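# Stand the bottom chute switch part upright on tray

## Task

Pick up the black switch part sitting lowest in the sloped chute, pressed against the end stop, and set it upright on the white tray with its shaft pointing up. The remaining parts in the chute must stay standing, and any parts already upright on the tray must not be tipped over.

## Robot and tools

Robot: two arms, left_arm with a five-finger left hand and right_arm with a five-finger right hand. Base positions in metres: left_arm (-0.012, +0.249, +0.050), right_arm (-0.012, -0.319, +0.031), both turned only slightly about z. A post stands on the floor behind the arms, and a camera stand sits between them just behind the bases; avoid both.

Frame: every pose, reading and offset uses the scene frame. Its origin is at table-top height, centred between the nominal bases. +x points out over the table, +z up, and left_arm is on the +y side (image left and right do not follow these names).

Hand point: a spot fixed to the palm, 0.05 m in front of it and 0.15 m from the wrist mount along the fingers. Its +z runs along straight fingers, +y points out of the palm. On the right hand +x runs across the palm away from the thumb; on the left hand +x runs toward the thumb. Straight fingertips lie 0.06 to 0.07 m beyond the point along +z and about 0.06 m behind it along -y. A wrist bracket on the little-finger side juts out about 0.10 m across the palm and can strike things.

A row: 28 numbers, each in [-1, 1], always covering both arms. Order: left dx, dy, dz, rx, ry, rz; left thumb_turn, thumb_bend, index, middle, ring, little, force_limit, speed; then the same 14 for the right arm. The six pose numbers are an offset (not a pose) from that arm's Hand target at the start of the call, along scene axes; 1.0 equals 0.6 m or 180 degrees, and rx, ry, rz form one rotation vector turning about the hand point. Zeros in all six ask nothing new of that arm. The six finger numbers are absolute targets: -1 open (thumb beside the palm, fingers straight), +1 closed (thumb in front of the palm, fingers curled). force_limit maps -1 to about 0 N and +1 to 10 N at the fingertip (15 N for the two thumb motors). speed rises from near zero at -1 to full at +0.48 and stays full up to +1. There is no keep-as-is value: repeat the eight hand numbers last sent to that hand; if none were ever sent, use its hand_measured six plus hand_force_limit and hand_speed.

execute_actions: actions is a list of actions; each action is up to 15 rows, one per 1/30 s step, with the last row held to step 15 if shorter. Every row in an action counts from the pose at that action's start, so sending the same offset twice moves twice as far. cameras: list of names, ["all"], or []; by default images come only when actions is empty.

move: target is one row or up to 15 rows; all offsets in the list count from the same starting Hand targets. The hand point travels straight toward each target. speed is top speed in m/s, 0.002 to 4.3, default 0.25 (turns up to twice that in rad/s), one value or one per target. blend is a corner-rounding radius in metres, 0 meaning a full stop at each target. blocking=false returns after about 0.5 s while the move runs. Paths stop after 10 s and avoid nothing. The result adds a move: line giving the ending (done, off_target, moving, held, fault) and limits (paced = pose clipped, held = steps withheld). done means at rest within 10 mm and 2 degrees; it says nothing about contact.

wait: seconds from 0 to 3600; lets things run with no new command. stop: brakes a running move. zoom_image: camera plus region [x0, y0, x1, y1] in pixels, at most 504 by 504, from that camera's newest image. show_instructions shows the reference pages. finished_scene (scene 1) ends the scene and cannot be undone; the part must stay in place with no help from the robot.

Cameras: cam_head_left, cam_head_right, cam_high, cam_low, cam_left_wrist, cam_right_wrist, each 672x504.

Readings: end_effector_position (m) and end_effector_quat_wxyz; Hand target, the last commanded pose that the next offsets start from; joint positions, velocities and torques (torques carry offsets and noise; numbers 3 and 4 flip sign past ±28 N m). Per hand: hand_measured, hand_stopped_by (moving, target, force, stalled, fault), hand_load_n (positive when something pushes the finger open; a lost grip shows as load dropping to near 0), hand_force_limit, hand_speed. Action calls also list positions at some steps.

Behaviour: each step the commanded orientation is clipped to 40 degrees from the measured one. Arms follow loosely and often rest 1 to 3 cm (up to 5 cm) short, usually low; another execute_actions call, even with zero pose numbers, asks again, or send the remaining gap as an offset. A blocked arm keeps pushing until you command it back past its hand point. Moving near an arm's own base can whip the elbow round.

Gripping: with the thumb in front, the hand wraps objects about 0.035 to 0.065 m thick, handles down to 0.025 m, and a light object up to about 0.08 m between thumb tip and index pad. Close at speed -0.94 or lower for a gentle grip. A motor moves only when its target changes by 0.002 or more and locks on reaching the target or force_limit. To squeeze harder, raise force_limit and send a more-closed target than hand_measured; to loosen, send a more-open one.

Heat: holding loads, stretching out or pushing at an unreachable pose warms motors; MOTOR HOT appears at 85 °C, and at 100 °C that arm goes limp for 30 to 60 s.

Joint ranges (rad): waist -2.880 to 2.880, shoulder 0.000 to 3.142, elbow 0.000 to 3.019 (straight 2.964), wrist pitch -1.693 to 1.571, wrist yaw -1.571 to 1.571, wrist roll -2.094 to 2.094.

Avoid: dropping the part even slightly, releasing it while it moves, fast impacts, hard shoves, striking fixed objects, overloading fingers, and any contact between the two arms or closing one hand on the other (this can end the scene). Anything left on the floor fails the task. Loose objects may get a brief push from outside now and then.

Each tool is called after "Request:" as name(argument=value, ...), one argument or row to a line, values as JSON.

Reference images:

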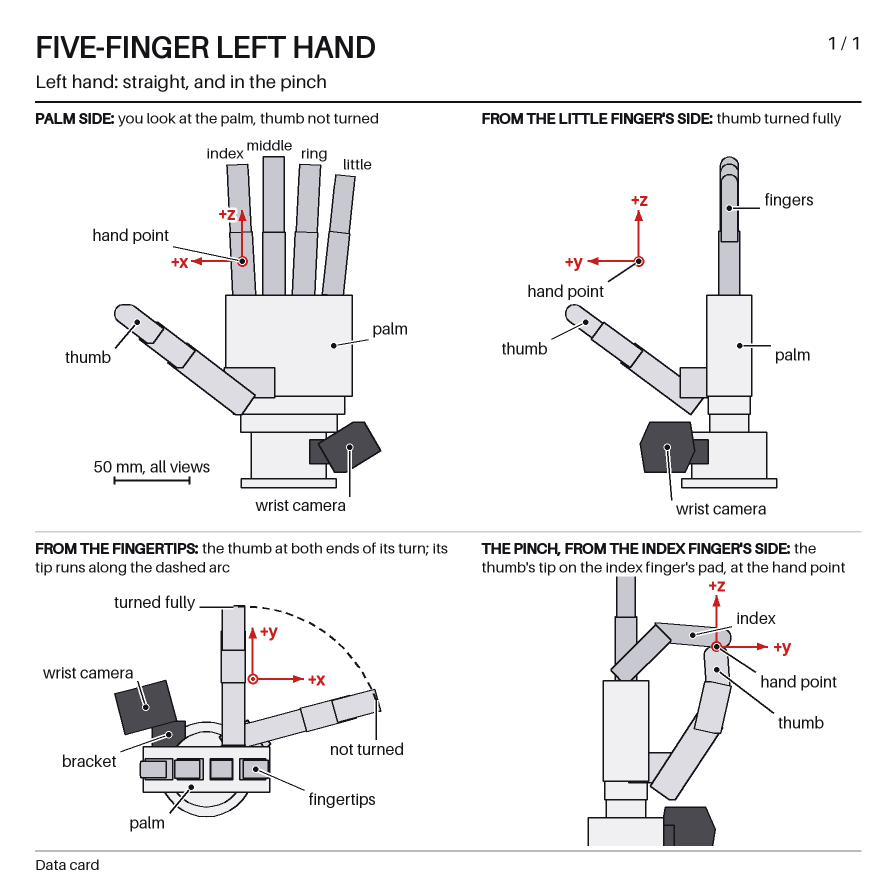

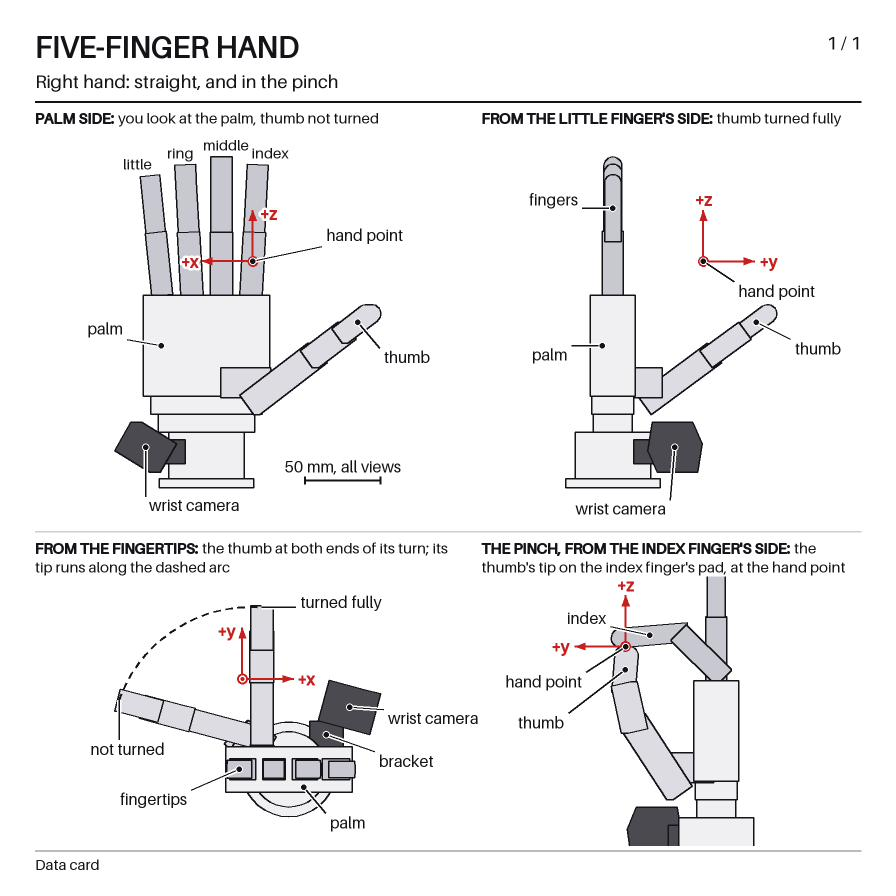

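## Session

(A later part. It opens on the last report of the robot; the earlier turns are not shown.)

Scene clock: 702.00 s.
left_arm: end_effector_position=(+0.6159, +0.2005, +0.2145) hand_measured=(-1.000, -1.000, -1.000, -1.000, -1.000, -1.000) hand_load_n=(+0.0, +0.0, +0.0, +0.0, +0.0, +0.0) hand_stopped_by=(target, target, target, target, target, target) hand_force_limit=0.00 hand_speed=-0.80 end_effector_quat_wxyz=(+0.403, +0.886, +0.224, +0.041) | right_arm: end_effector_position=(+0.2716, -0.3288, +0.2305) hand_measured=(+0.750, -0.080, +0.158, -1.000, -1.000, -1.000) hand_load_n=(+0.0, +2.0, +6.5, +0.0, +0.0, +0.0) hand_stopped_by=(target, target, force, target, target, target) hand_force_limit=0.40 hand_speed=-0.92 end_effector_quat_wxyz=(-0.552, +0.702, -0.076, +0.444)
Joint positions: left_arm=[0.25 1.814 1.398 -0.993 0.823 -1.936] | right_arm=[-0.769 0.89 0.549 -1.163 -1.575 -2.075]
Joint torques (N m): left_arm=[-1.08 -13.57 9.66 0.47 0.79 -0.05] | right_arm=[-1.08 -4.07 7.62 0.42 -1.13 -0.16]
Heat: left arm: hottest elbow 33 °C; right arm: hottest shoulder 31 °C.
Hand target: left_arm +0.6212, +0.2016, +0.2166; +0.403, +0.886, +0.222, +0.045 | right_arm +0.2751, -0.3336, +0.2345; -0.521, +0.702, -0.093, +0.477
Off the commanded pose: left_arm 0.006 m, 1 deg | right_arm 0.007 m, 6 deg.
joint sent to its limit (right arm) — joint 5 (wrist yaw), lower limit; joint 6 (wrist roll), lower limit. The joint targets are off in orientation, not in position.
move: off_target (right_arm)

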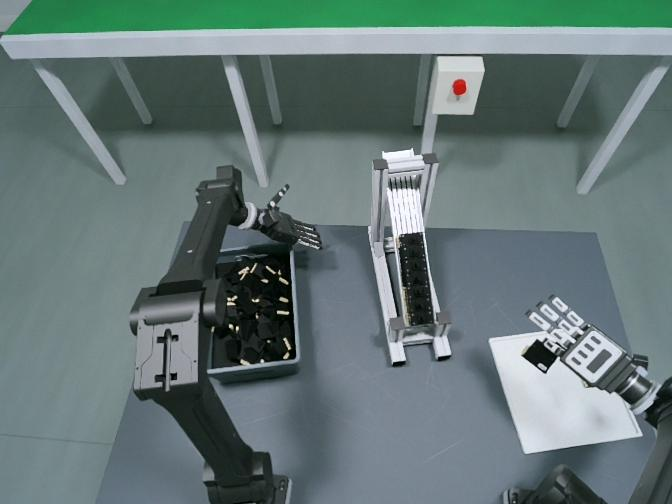

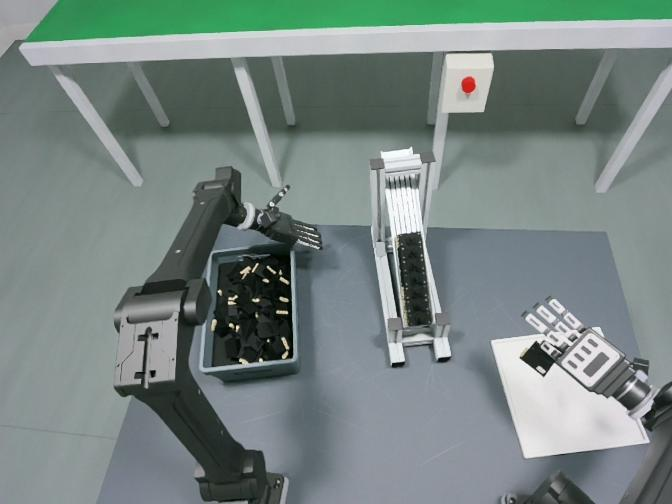

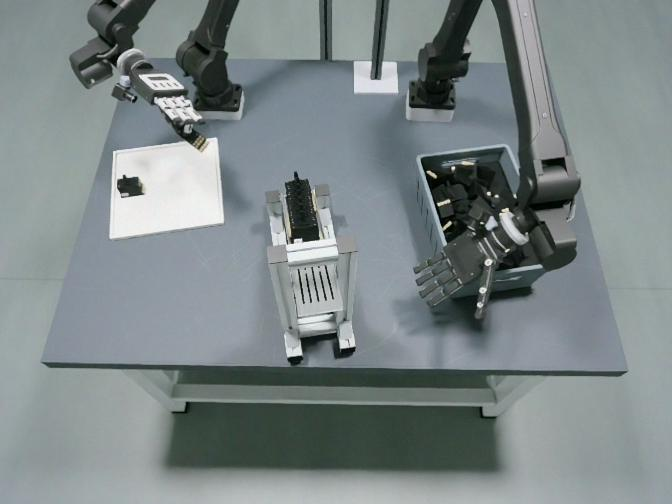

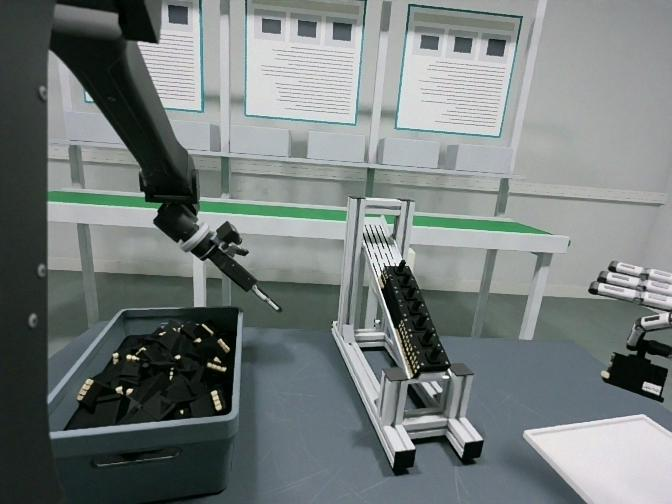

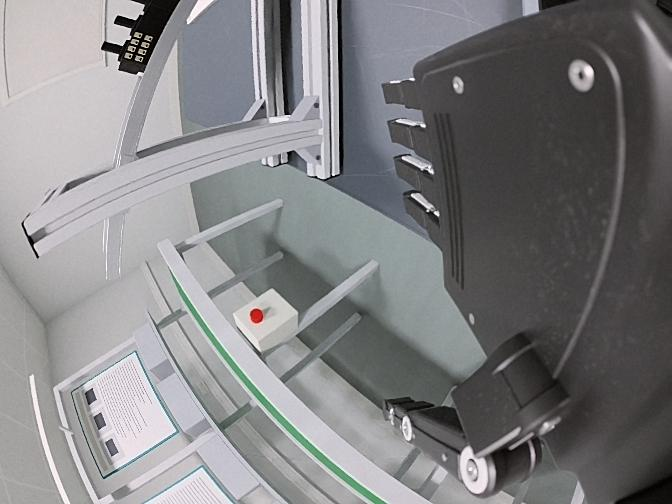

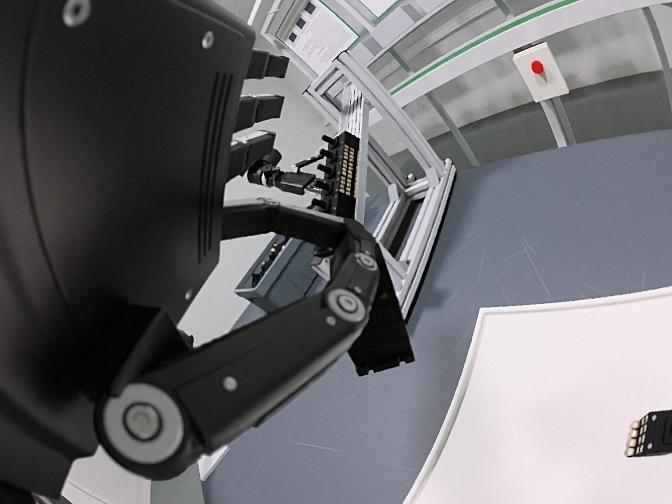

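Request:
move(
  target=[
    [0,0,0,0,0,0,-1,-1,-1,-1,-1,-1,0,-0.8,0,0,0,-0.0982,-0.0983,0,0.75,-0.08,0.6,-1,-1,-1,0.4,-0.92],
  ],
  speed=0.1,
  cameras=["all"],
)

Request:
zoom_image(
  camera="cam_head_left",
  region=[510, 305, 610, 405],
)

Request:
zoom_image(
  camera="cam_low",
  region=[590, 300, 672, 410],
)

Scene clock: 814.40 s.
left_arm: end_effector_position=(+0.6159, +0.2005, +0.2145) hand_measured=(-1.000, -1.000, -1.000, -1.000, -1.000, -1.000) hand_load_n=(+0.0, +0.0, +0.0, +0.0, +0.0, +0.0) hand_stopped_by=(target, target, target, target, target, target) hand_force_limit=0.00 hand_speed=-0.80 end_effector_quat_wxyz=(+0.403, +0.886, +0.224, +0.041) | right_arm: end_effector_position=(+0.2718, -0.3289, +0.2288) hand_measured=(+0.750, -0.080, +0.158, -1.000, -1.000, -1.000) hand_load_n=(+0.0, +2.0, +6.5, +0.0, +0.0, +0.0) hand_stopped_by=(target, target, force, target, target, target) hand_force_limit=0.40 hand_speed=-0.92 end_effector_quat_wxyz=(-0.444, +0.701, +0.077, +0.552)
Joint positions: left_arm=[0.25 1.814 1.398 -0.993 0.823 -1.936] | right_arm=[-0.769 0.682 0.413 -0.804 -1.575 -2.075]
Joint torques (N m): left_arm=[-1.08 -13.51 9.68 0.49 0.78 -0.05] | right_arm=[-1.08 -2.26 8.23 0.96 -1.01 -0.17]
Heat: left arm: hottest elbow 34 °C; right arm: hottest shoulder 30 °C.
Hand target: left_arm +0.6212, +0.2016, +0.2166; +0.403, +0.886, +0.222, +0.045 | right_arm +0.2751, -0.3336, +0.2346; -0.415, +0.691, +0.063, +0.588
Off the commanded pose: left_arm 0.006 m, 1 deg | right_arm 0.008 m, 6 deg.
joint sent to its limit (right arm) — joint 5 (wrist yaw), lower limit; joint 6 (wrist roll), lower limit. The joint targets are off in orientation, not in position.
move: off_target (right_arm)

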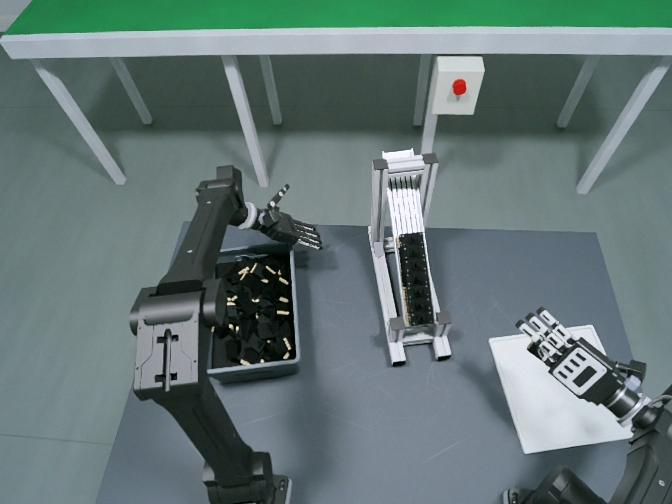

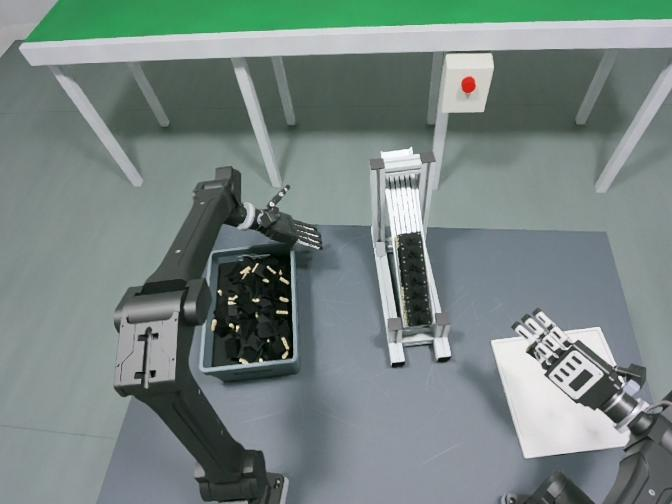

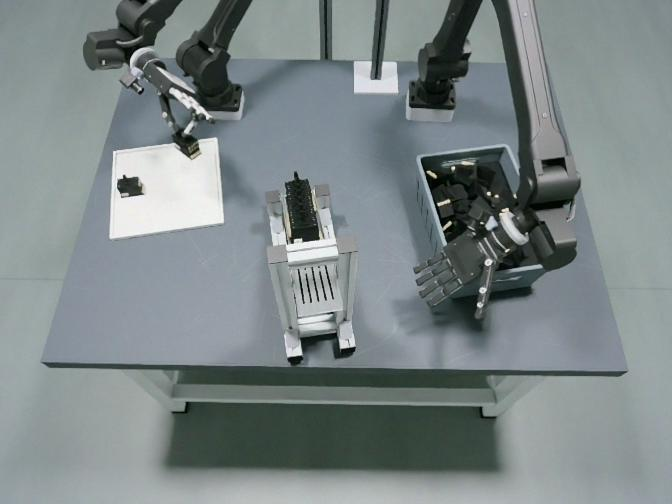

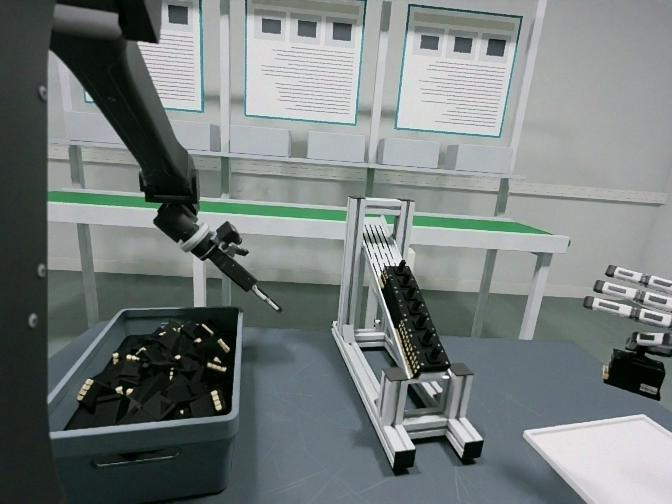

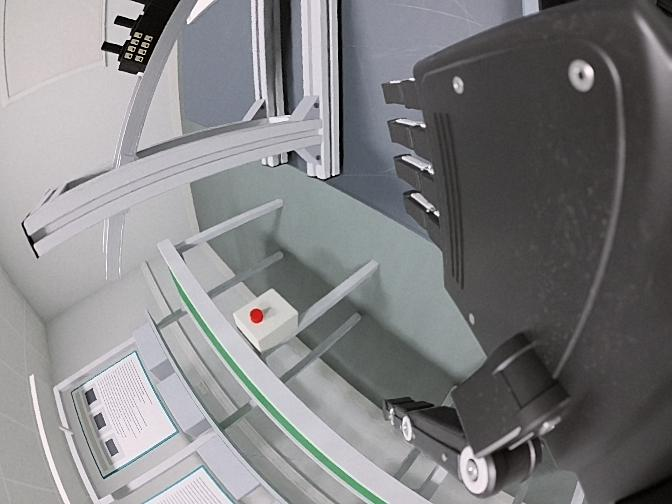

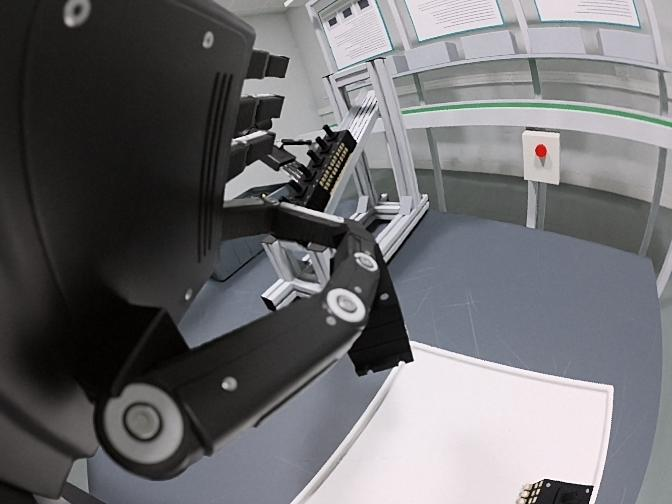

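Scaled by 5.040.

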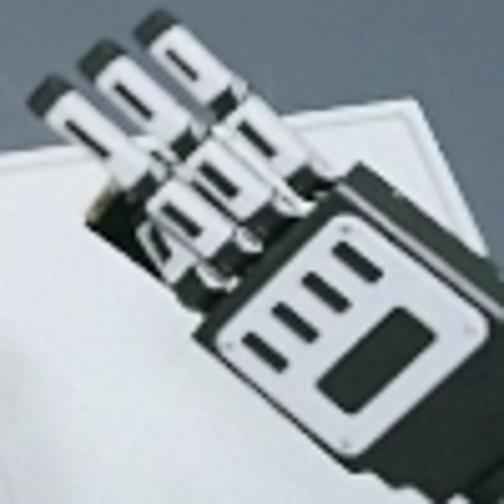

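Scaled by 4.582.

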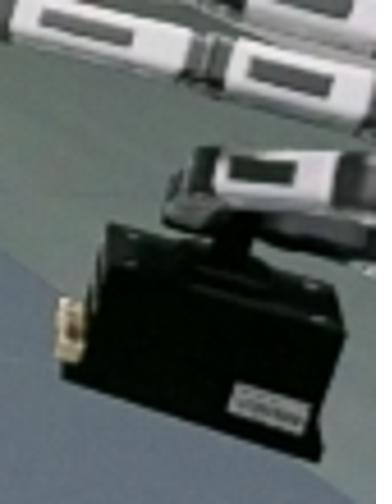

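Request:
move(
  target=[
    [0,0,0,0,0,0,-1,-1,-1,-1,-1,-1,0,-0.8,-0.008,-0.045,-0.11,0,0,0,0.75,-0.08,0.6,-1,-1,-1,0.4,-0.92],
    [0,0,0,0,0,0,-1,-1,-1,-1,-1,-1,0,-0.8,-0.008,-0.045,-0.215,0,0,0,0.75,-0.08,0.6,-1,-1,-1,0.4,-0.92],
  ],
  speed=0.1,
  blend=0.02,
  cameras=["all"],
)

Request:
zoom_image(
  camera="cam_head_left",
  region=[480, 305, 672, 480],
)

Request:
zoom_image(
  camera="cam_high",
  region=[90, 80, 240, 250],
)

Request:
zoom_image(
  camera="cam_right_wrist",
  region=[280, 170, 672, 504],
)

Request:
zoom_image(
  camera="cam_low",
  region=[500, 330, 672, 504],
)

Scene clock: 906.67 s.
left_arm: end_effector_position=(+0.6159, +0.2005, +0.2145) hand_measured=(-1.000, -1.000, -1.000, -1.000, -1.000, -1.000) hand_load_n=(+0.0, +0.0, +0.0, +0.0, +0.0, +0.0) hand_stopped_by=(target, target, target, target, target, target) hand_force_limit=0.00 hand_speed=-0.80 end_effector_quat_wxyz=(+0.403, +0.886, +0.224, +0.041) | right_arm: end_effector_position=(+0.2683, -0.3539, +0.1022) hand_measured=(+0.750, -0.080, +0.158, -1.000, -1.000, -1.000) hand_load_n=(+0.0, +2.0, +6.5, +0.0, +0.0, +0.0) hand_stopped_by=(target, target, force, target, target, target) hand_force_limit=0.40 hand_speed=-0.92 end_effector_quat_wxyz=(-0.416, +0.704, +0.047, +0.574)
Joint positions: left_arm=[0.25 1.814 1.398 -0.993 0.823 -1.936] | right_arm=[-0.863 1.081 0.163 -0.146 -1.576 -2.075]
Joint torques (N m): left_arm=[-1.08 -13.57 9.68 0.49 0.79 -0.05] | right_arm=[-0.97 -3.14 5.56 0.99 -0.98 -0.17]
Heat: left arm: hottest elbow 34 °C; right arm: hottest elbow 31 °C.
Hand target: left_arm +0.6212, +0.2016, +0.2166; +0.403, +0.886, +0.222, +0.045 | right_arm +0.2703, -0.3605, +0.1055; -0.416, +0.692, +0.063, +0.588
Off the commanded pose: left_arm 0.006 m, 1 deg | right_arm 0.008 m, 3 deg.
joint sent to its limit (right arm) — joint 5 (wrist yaw), lower limit; joint 6 (wrist roll), lower limit. The joint targets still meet the commanded pose.
move: off_target (right_arm)

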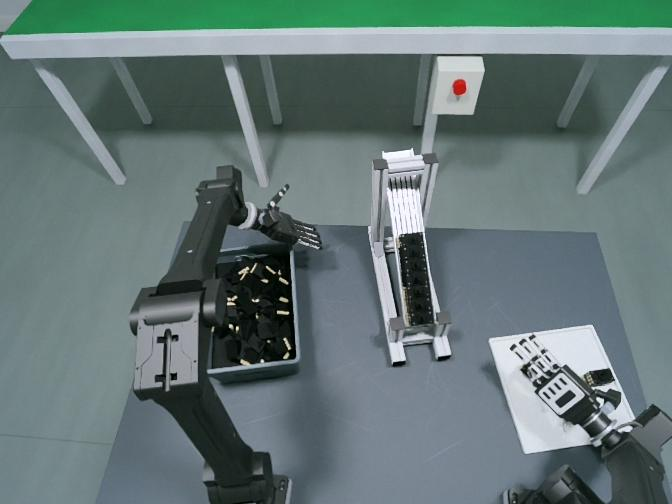

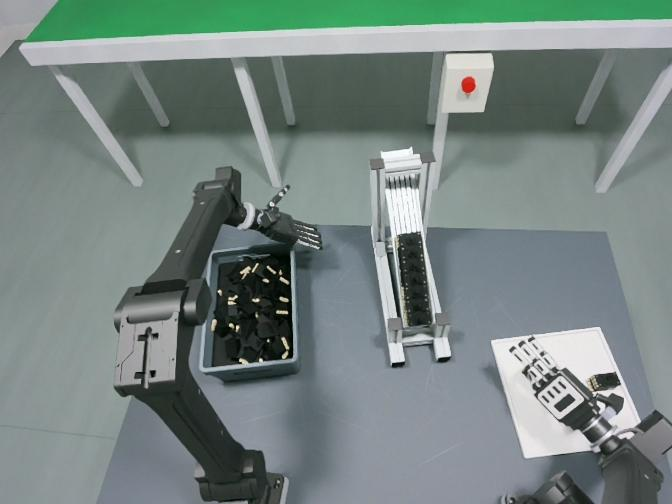

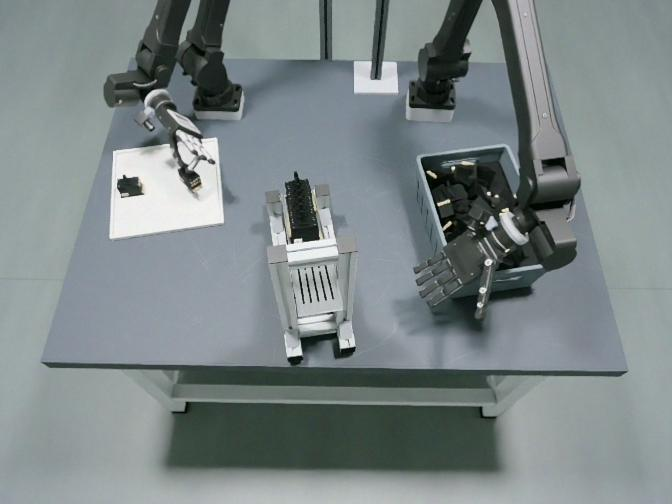

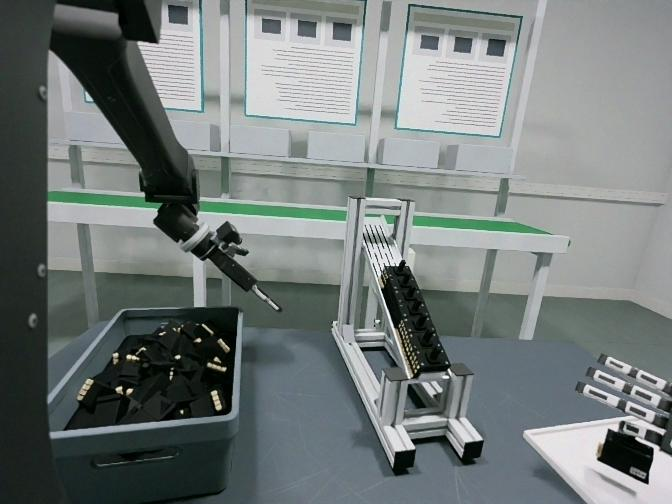

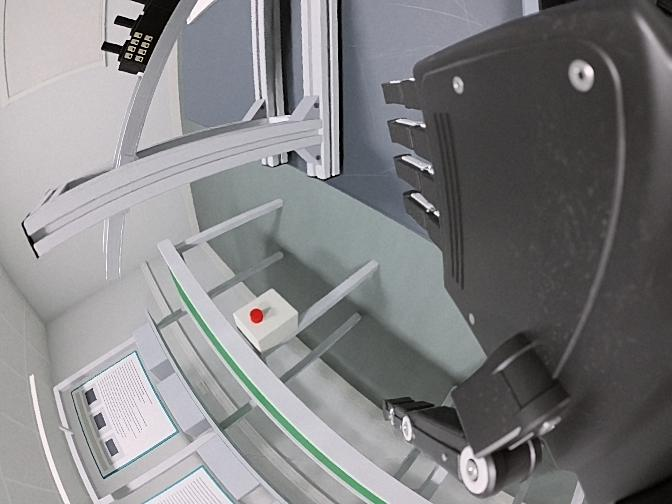

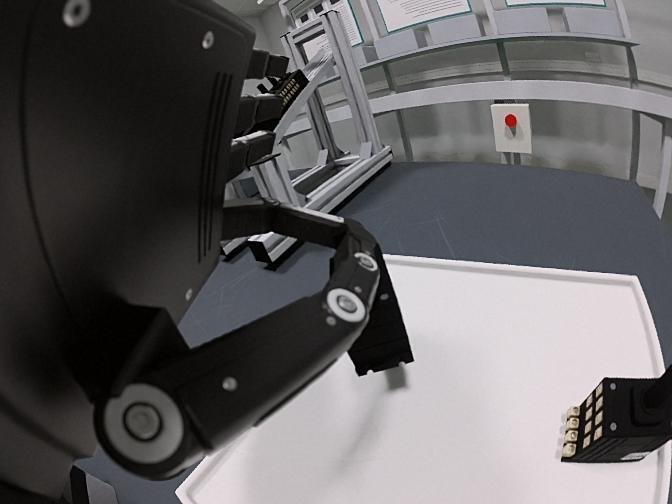

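Scaled by 2.625.

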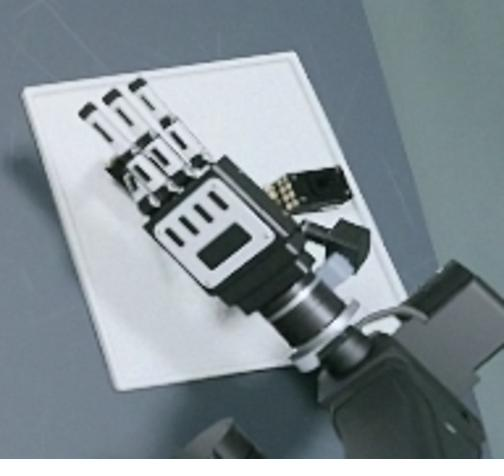

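Scaled by 2.965.

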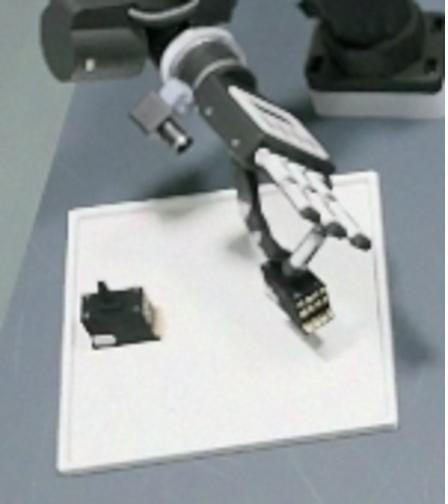

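Scaled by 1.286 from the camera's image (finer frame: 960x720).

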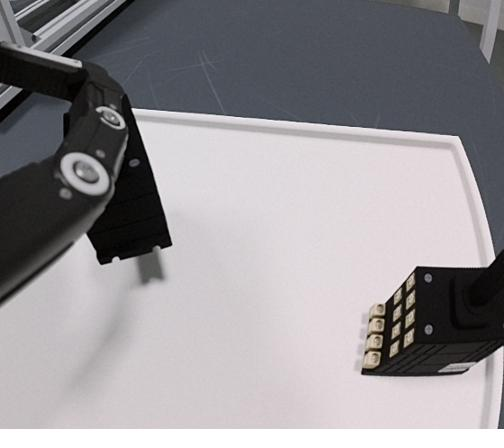

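Scaled by 2.897.

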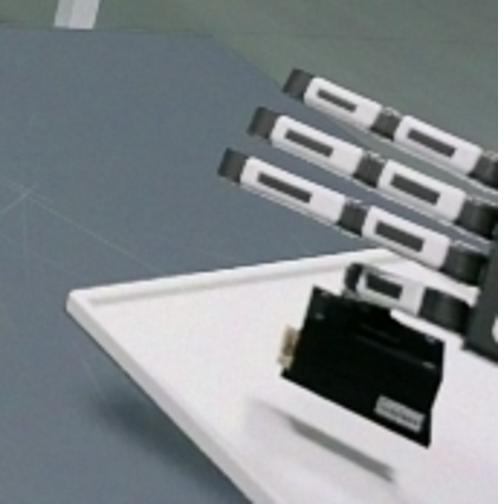

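Request:
move(
  target=[
    [0,0,0,0,0,0,-1,-1,-1,-1,-1,-1,0,-0.8,0,0,-0.06,0,0,0,0.75,-0.08,0.6,-1,-1,-1,0.4,-0.92],
  ],
  speed=0.05,
  cameras=["cam_low","cam_right_wrist","cam_high"],
)

Request:
zoom_image(
  camera="cam_low",
  region=[560, 370, 672, 504],
)

Request:
zoom_image(
  camera="cam_right_wrist",
  region=[280, 200, 480, 420],
)

Scene clock: 922.37 s.
left_arm: end_effector_position=(+0.6159, +0.2005, +0.2145) hand_measured=(-1.000, -1.000, -1.000, -1.000, -1.000, -1.000) hand_load_n=(+0.0, +0.0, +0.0, +0.0, +0.0, +0.0) hand_stopped_by=(target, target, target, target, target, target) hand_force_limit=0.00 hand_speed=-0.80 end_effector_quat_wxyz=(+0.403, +0.886, +0.224, +0.041) | right_arm: end_effector_position=(+0.2697, -0.3555, +0.0679) hand_measured=(+0.750, -0.080, +0.158, -1.000, -1.000, -1.000) hand_load_n=(+0.5, +2.0, +6.5, +0.0, +0.0, +0.0) hand_stopped_by=(target, target, force, target, target, target) hand_force_limit=0.40 hand_speed=-0.92 end_effector_quat_wxyz=(-0.414, +0.704, +0.049, +0.575)
Joint positions: left_arm=[0.25 1.814 1.398 -0.993 0.823 -1.936] | right_arm=[-0.863 1.336 0.134 0.143 -1.577 -2.075]
Joint torques (N m): left_arm=[-1.03 -13.57 9.66 0.47 0.79 -0.06] | right_arm=[-0.97 -4.37 3.36 0.99 -0.96 -0.17]
Heat: left arm: hottest elbow 34 °C; right arm: hottest shoulder 30 °C.
Hand target: left_arm +0.6212, +0.2016, +0.2166; +0.403, +0.886, +0.222, +0.045 | right_arm +0.2703, -0.3605, +0.0696; -0.416, +0.691, +0.063, +0.588
Off the commanded pose: left_arm 0.006 m, 1 deg | right_arm 0.005 m, 3 deg.
joint sent to its limit (right arm) — joint 5 (wrist yaw), lower limit; joint 6 (wrist roll), lower limit. The joint targets still meet the commanded pose.
move: off_target (right_arm)
Images, in order (width x height): cam_high 672x504, cam_low 672x504, cam_right_wrist 672x504.

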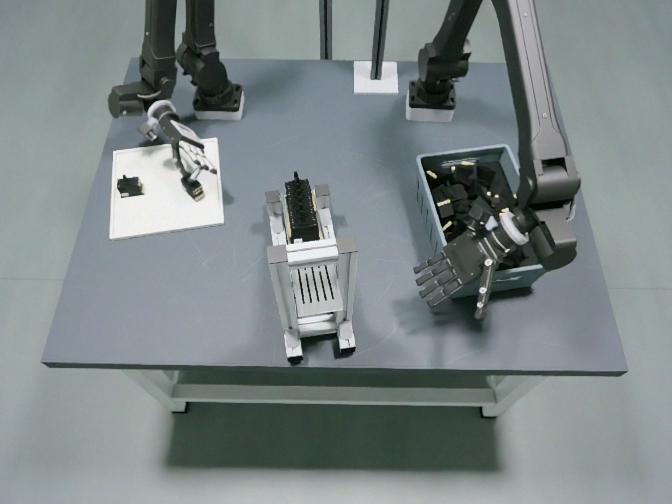

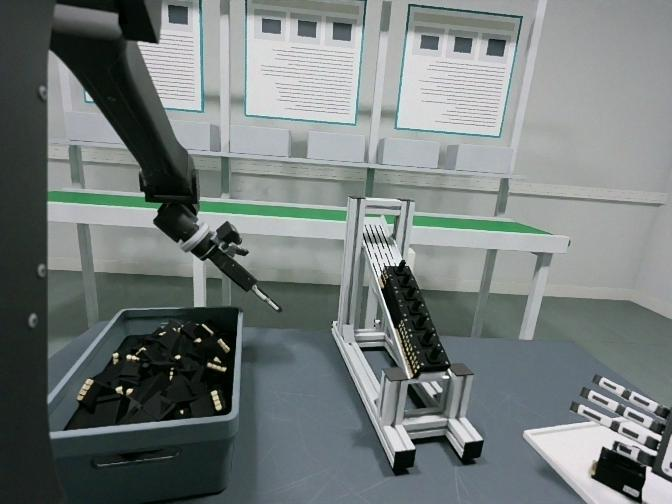

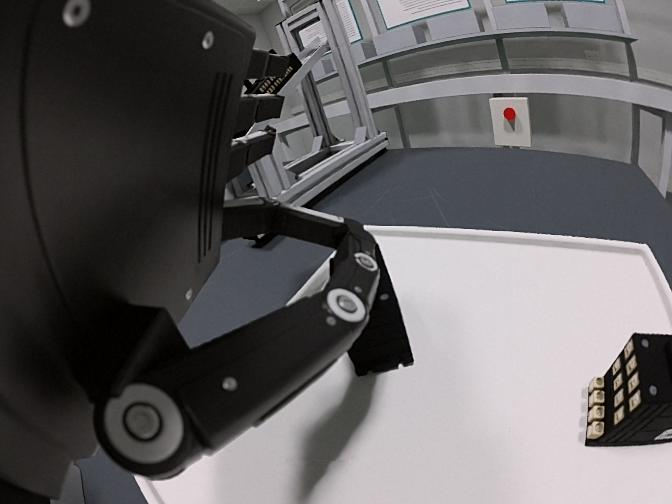

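Scaled by 3.761.

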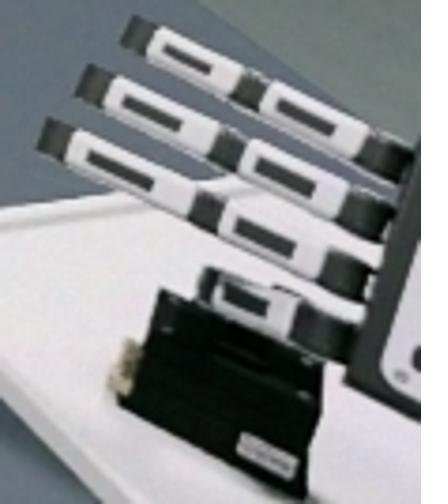

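Scaled by 2.291 from the camera's image (finer frame: 960x720).

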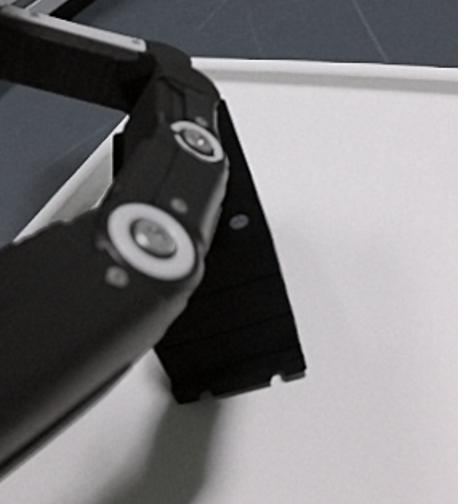

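Request:
move(
  target=[
    [0,0,0,0,0,0,-1,-1,-1,-1,-1,-1,0,-0.8,0,0,-0.014,0,0,0,0.75,-0.08,0.6,-1,-1,-1,0.4,-0.92],
  ],
  speed=0.03,
  cameras=["cam_low","cam_right_wrist","cam_high"],
)

Request:
zoom_image(
  camera="cam_low",
  region=[560, 370, 672, 504],
)

Request:
zoom_image(
  camera="cam_right_wrist",
  region=[280, 200, 480, 420],
)

Request:
zoom_image(
  camera="cam_high",
  region=[140, 130, 230, 230],
)

Scene clock: 932.33 s.
left_arm: end_effector_position=(+0.6159, +0.2005, +0.2145) hand_measured=(-1.000, -1.000, -1.000, -1.000, -1.000, -1.000) hand_load_n=(+0.0, +0.0, +0.0, +0.0, +0.0, +0.0) hand_stopped_by=(target, target, target, target, target, target) hand_force_limit=0.00 hand_speed=-0.80 end_effector_quat_wxyz=(+0.403, +0.886, +0.224, +0.041) | right_arm: end_effector_position=(+0.2725, -0.3583, +0.0641) hand_measured=(+0.750, -0.080, +0.158, -1.000, -1.000, -1.000) hand_load_n=(-1.0, +1.5, +6.5, +0.0, +0.0, +0.0) hand_stopped_by=(target, target, force, target, target, target) hand_force_limit=0.40 hand_speed=-0.92 end_effector_quat_wxyz=(-0.407, +0.701, +0.061, +0.582)
Joint positions: left_arm=[0.25 1.814 1.398 -0.993 0.823 -1.936] | right_arm=[-0.863 1.392 0.134 0.221 -1.583 -2.085]
Joint torques (N m): left_arm=[-1.14 -13.57 9.68 0.47 0.79 -0.05] | right_arm=[-0.91 -3.9 2.65 0.81 -0.67 -0.09]
Heat: left arm: hottest elbow 34 °C; right arm: hottest shoulder 30 °C.
Hand target: left_arm +0.6212, +0.2016, +0.2166; +0.403, +0.886, +0.222, +0.045 | right_arm +0.2703, -0.3605, +0.0611; -0.416, +0.691, +0.063, +0.588
Off the commanded pose: left_arm 0.006 m, 1 deg | right_arm 0.004 m, 2 deg.
joint read past its limit (right arm) — joint 5 (wrist yaw), lower limit.
joint sent to its limit (right arm) — joint 5 (wrist yaw), lower limit; joint 6 (wrist roll), lower limit. The joint targets still meet the commanded pose.
move: done
Images, in order (width x height): cam_high 672x504, cam_low 672x504, cam_right_wrist 672x504.

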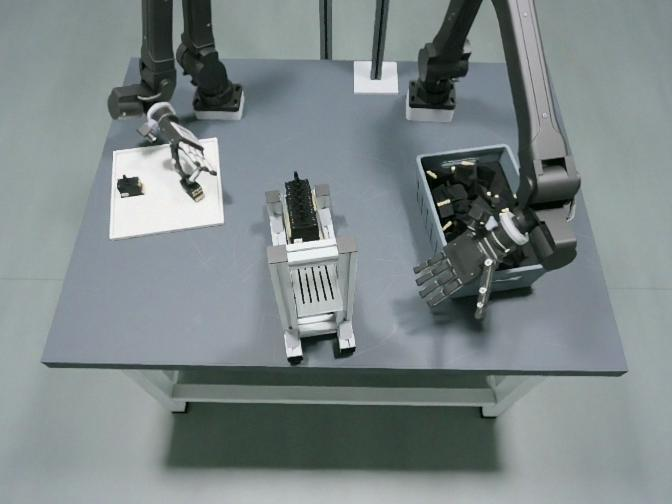

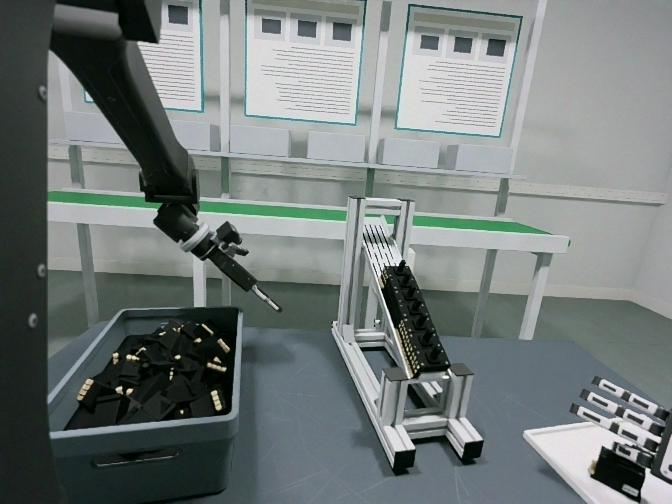

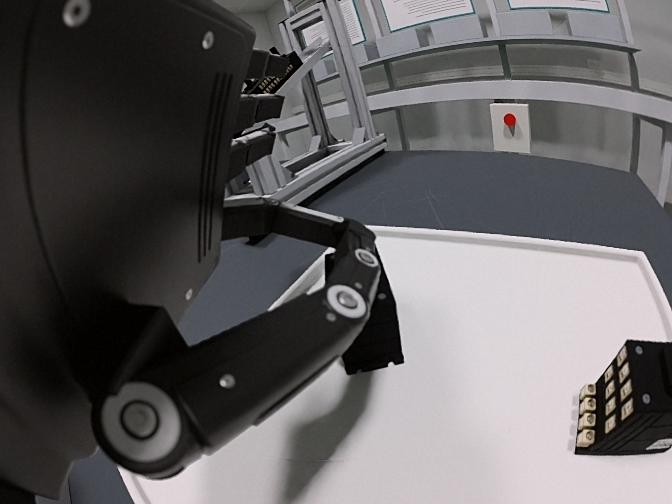

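Scaled by 3.761.

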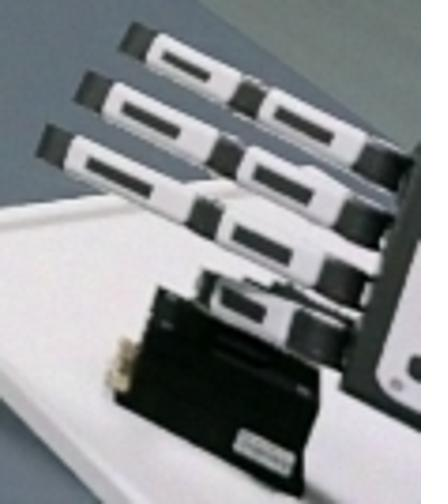

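Scaled by 2.291 from the camera's image (finer frame: 960x720).

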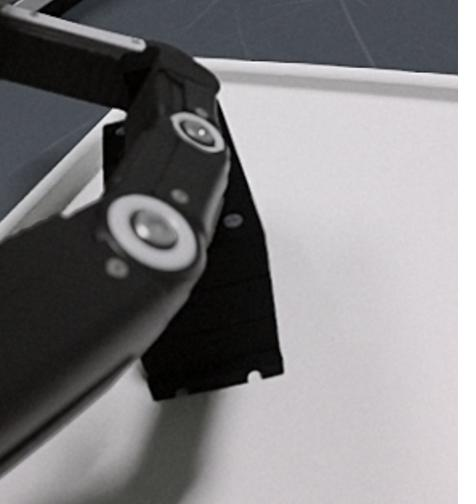

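Scaled by 5.040.

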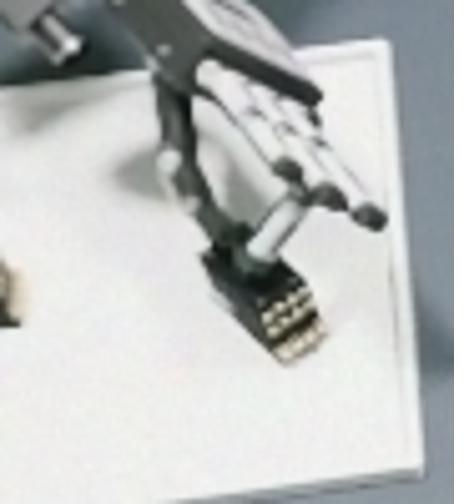

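Request:
zoom_image(
  camera="cam_right_wrist",
  region=[320, 300, 440, 400],
)

Request:
zoom_image(
  camera="cam_low",
  region=[580, 440, 672, 504],
)

Scaled by 4.200 from the camera's image (finer frame: 960x720).

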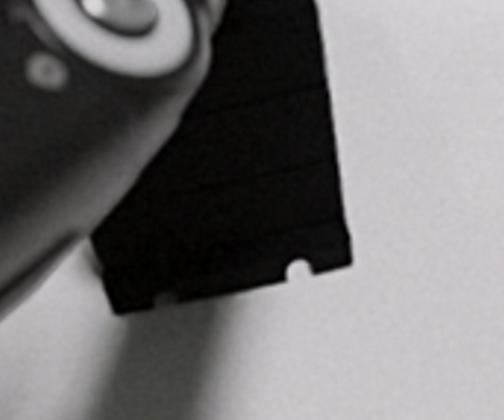

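Scaled by 5.478.

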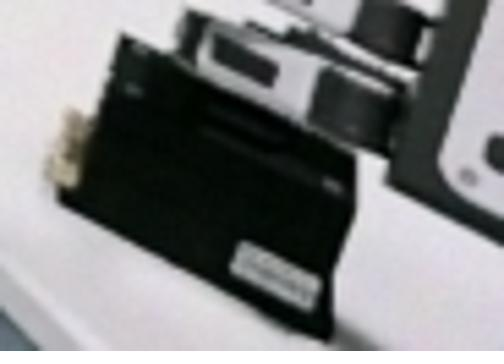

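Request:
move(
  target=[
    [0,0,0,0,0,0,-1,-1,-1,-1,-1,-1,0,-0.8,0,0,0,0,0,0,0.75,-0.08,0.0,-1,-1,-1,0.4,-0.93],
  ],
  speed=0.03,
  cameras=["cam_low","cam_right_wrist","cam_high"],
)

Request:
zoom_image(
  camera="cam_low",
  region=[560, 370, 672, 504],
)

Request:
zoom_image(
  camera="cam_right_wrist",
  region=[280, 200, 480, 420],
)

Request:
zoom_image(
  camera="cam_high",
  region=[140, 130, 230, 230],
)

Scene clock: 962.43 s.
left_arm: end_effector_position=(+0.6159, +0.2005, +0.2145) hand_measured=(-1.000, -1.000, -1.000, -1.000, -1.000, -1.000) hand_load_n=(+0.0, +0.0, +0.0, +0.0, +0.0, +0.0) hand_stopped_by=(target, target, target, target, target, target) hand_force_limit=0.00 hand_speed=-0.80 end_effector_quat_wxyz=(+0.403, +0.886, +0.224, +0.041) | right_arm: end_effector_position=(+0.2721, -0.3578, +0.0626) hand_measured=(+0.750, -0.080, +0.000, -1.000, -1.000, -1.000) hand_load_n=(+0.0, +0.0, +0.0, +0.0, +0.0, +0.0) hand_stopped_by=(target, target, target, target, target, target) hand_force_limit=0.40 hand_speed=-0.93 end_effector_quat_wxyz=(-0.409, +0.701, +0.058, +0.581)
Joint positions: left_arm=[0.25 1.814 1.398 -0.993 0.823 -1.936] | right_arm=[-0.863 1.4 0.134 0.221 -1.582 -2.085]
Joint torques (N m): left_arm=[-1.03 -13.57 9.66 0.47 0.78 -0.05] | right_arm=[-0.91 -4.48 2.59 0.8 -0.71 -0.09]
Heat: left arm: hottest elbow 34 °C; right arm: hottest shoulder 29 °C.
Hand target: left_arm +0.6212, +0.2016, +0.2166; +0.403, +0.886, +0.222, +0.045 | right_arm +0.2703, -0.3605, +0.0611; -0.416, +0.691, +0.063, +0.588
Off the commanded pose: left_arm 0.006 m, 1 deg | right_arm 0.004 m, 2 deg.
joint read past its limit (right arm) — joint 5 (wrist yaw), lower limit.
joint sent to its limit (right arm) — joint 5 (wrist yaw), lower limit; joint 6 (wrist roll), lower limit. The joint targets still meet the commanded pose.
move: done
Images, in order (width x height): cam_high 672x504, cam_low 672x504, cam_right_wrist 672x504.

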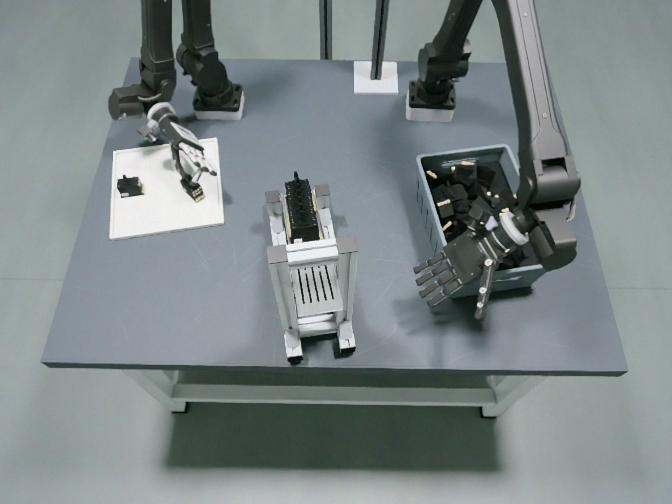

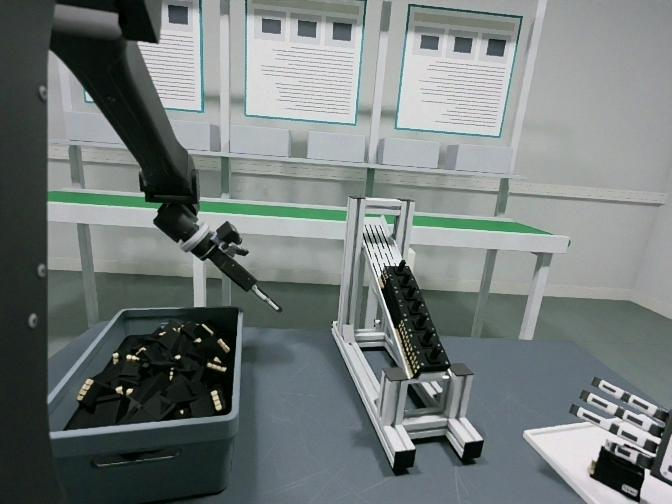

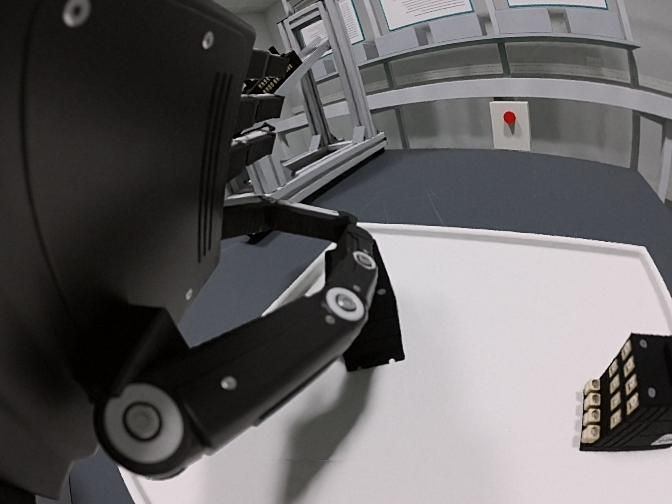

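Scaled by 3.761.

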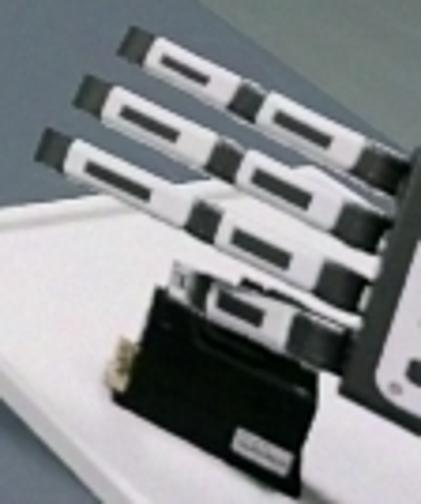

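Scaled by 2.291 from the camera's image (finer frame: 960x720).

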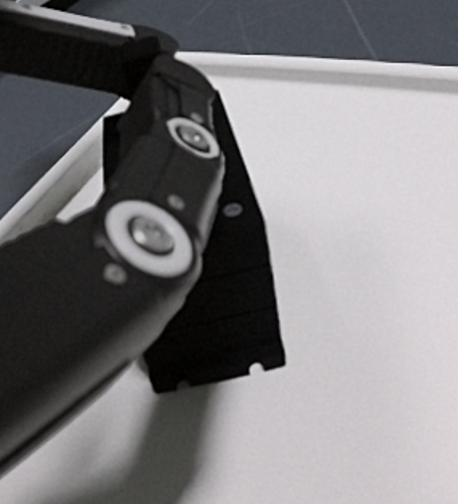

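Scaled by 5.040.

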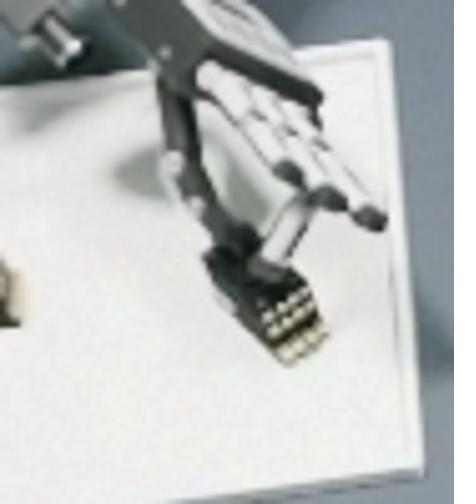

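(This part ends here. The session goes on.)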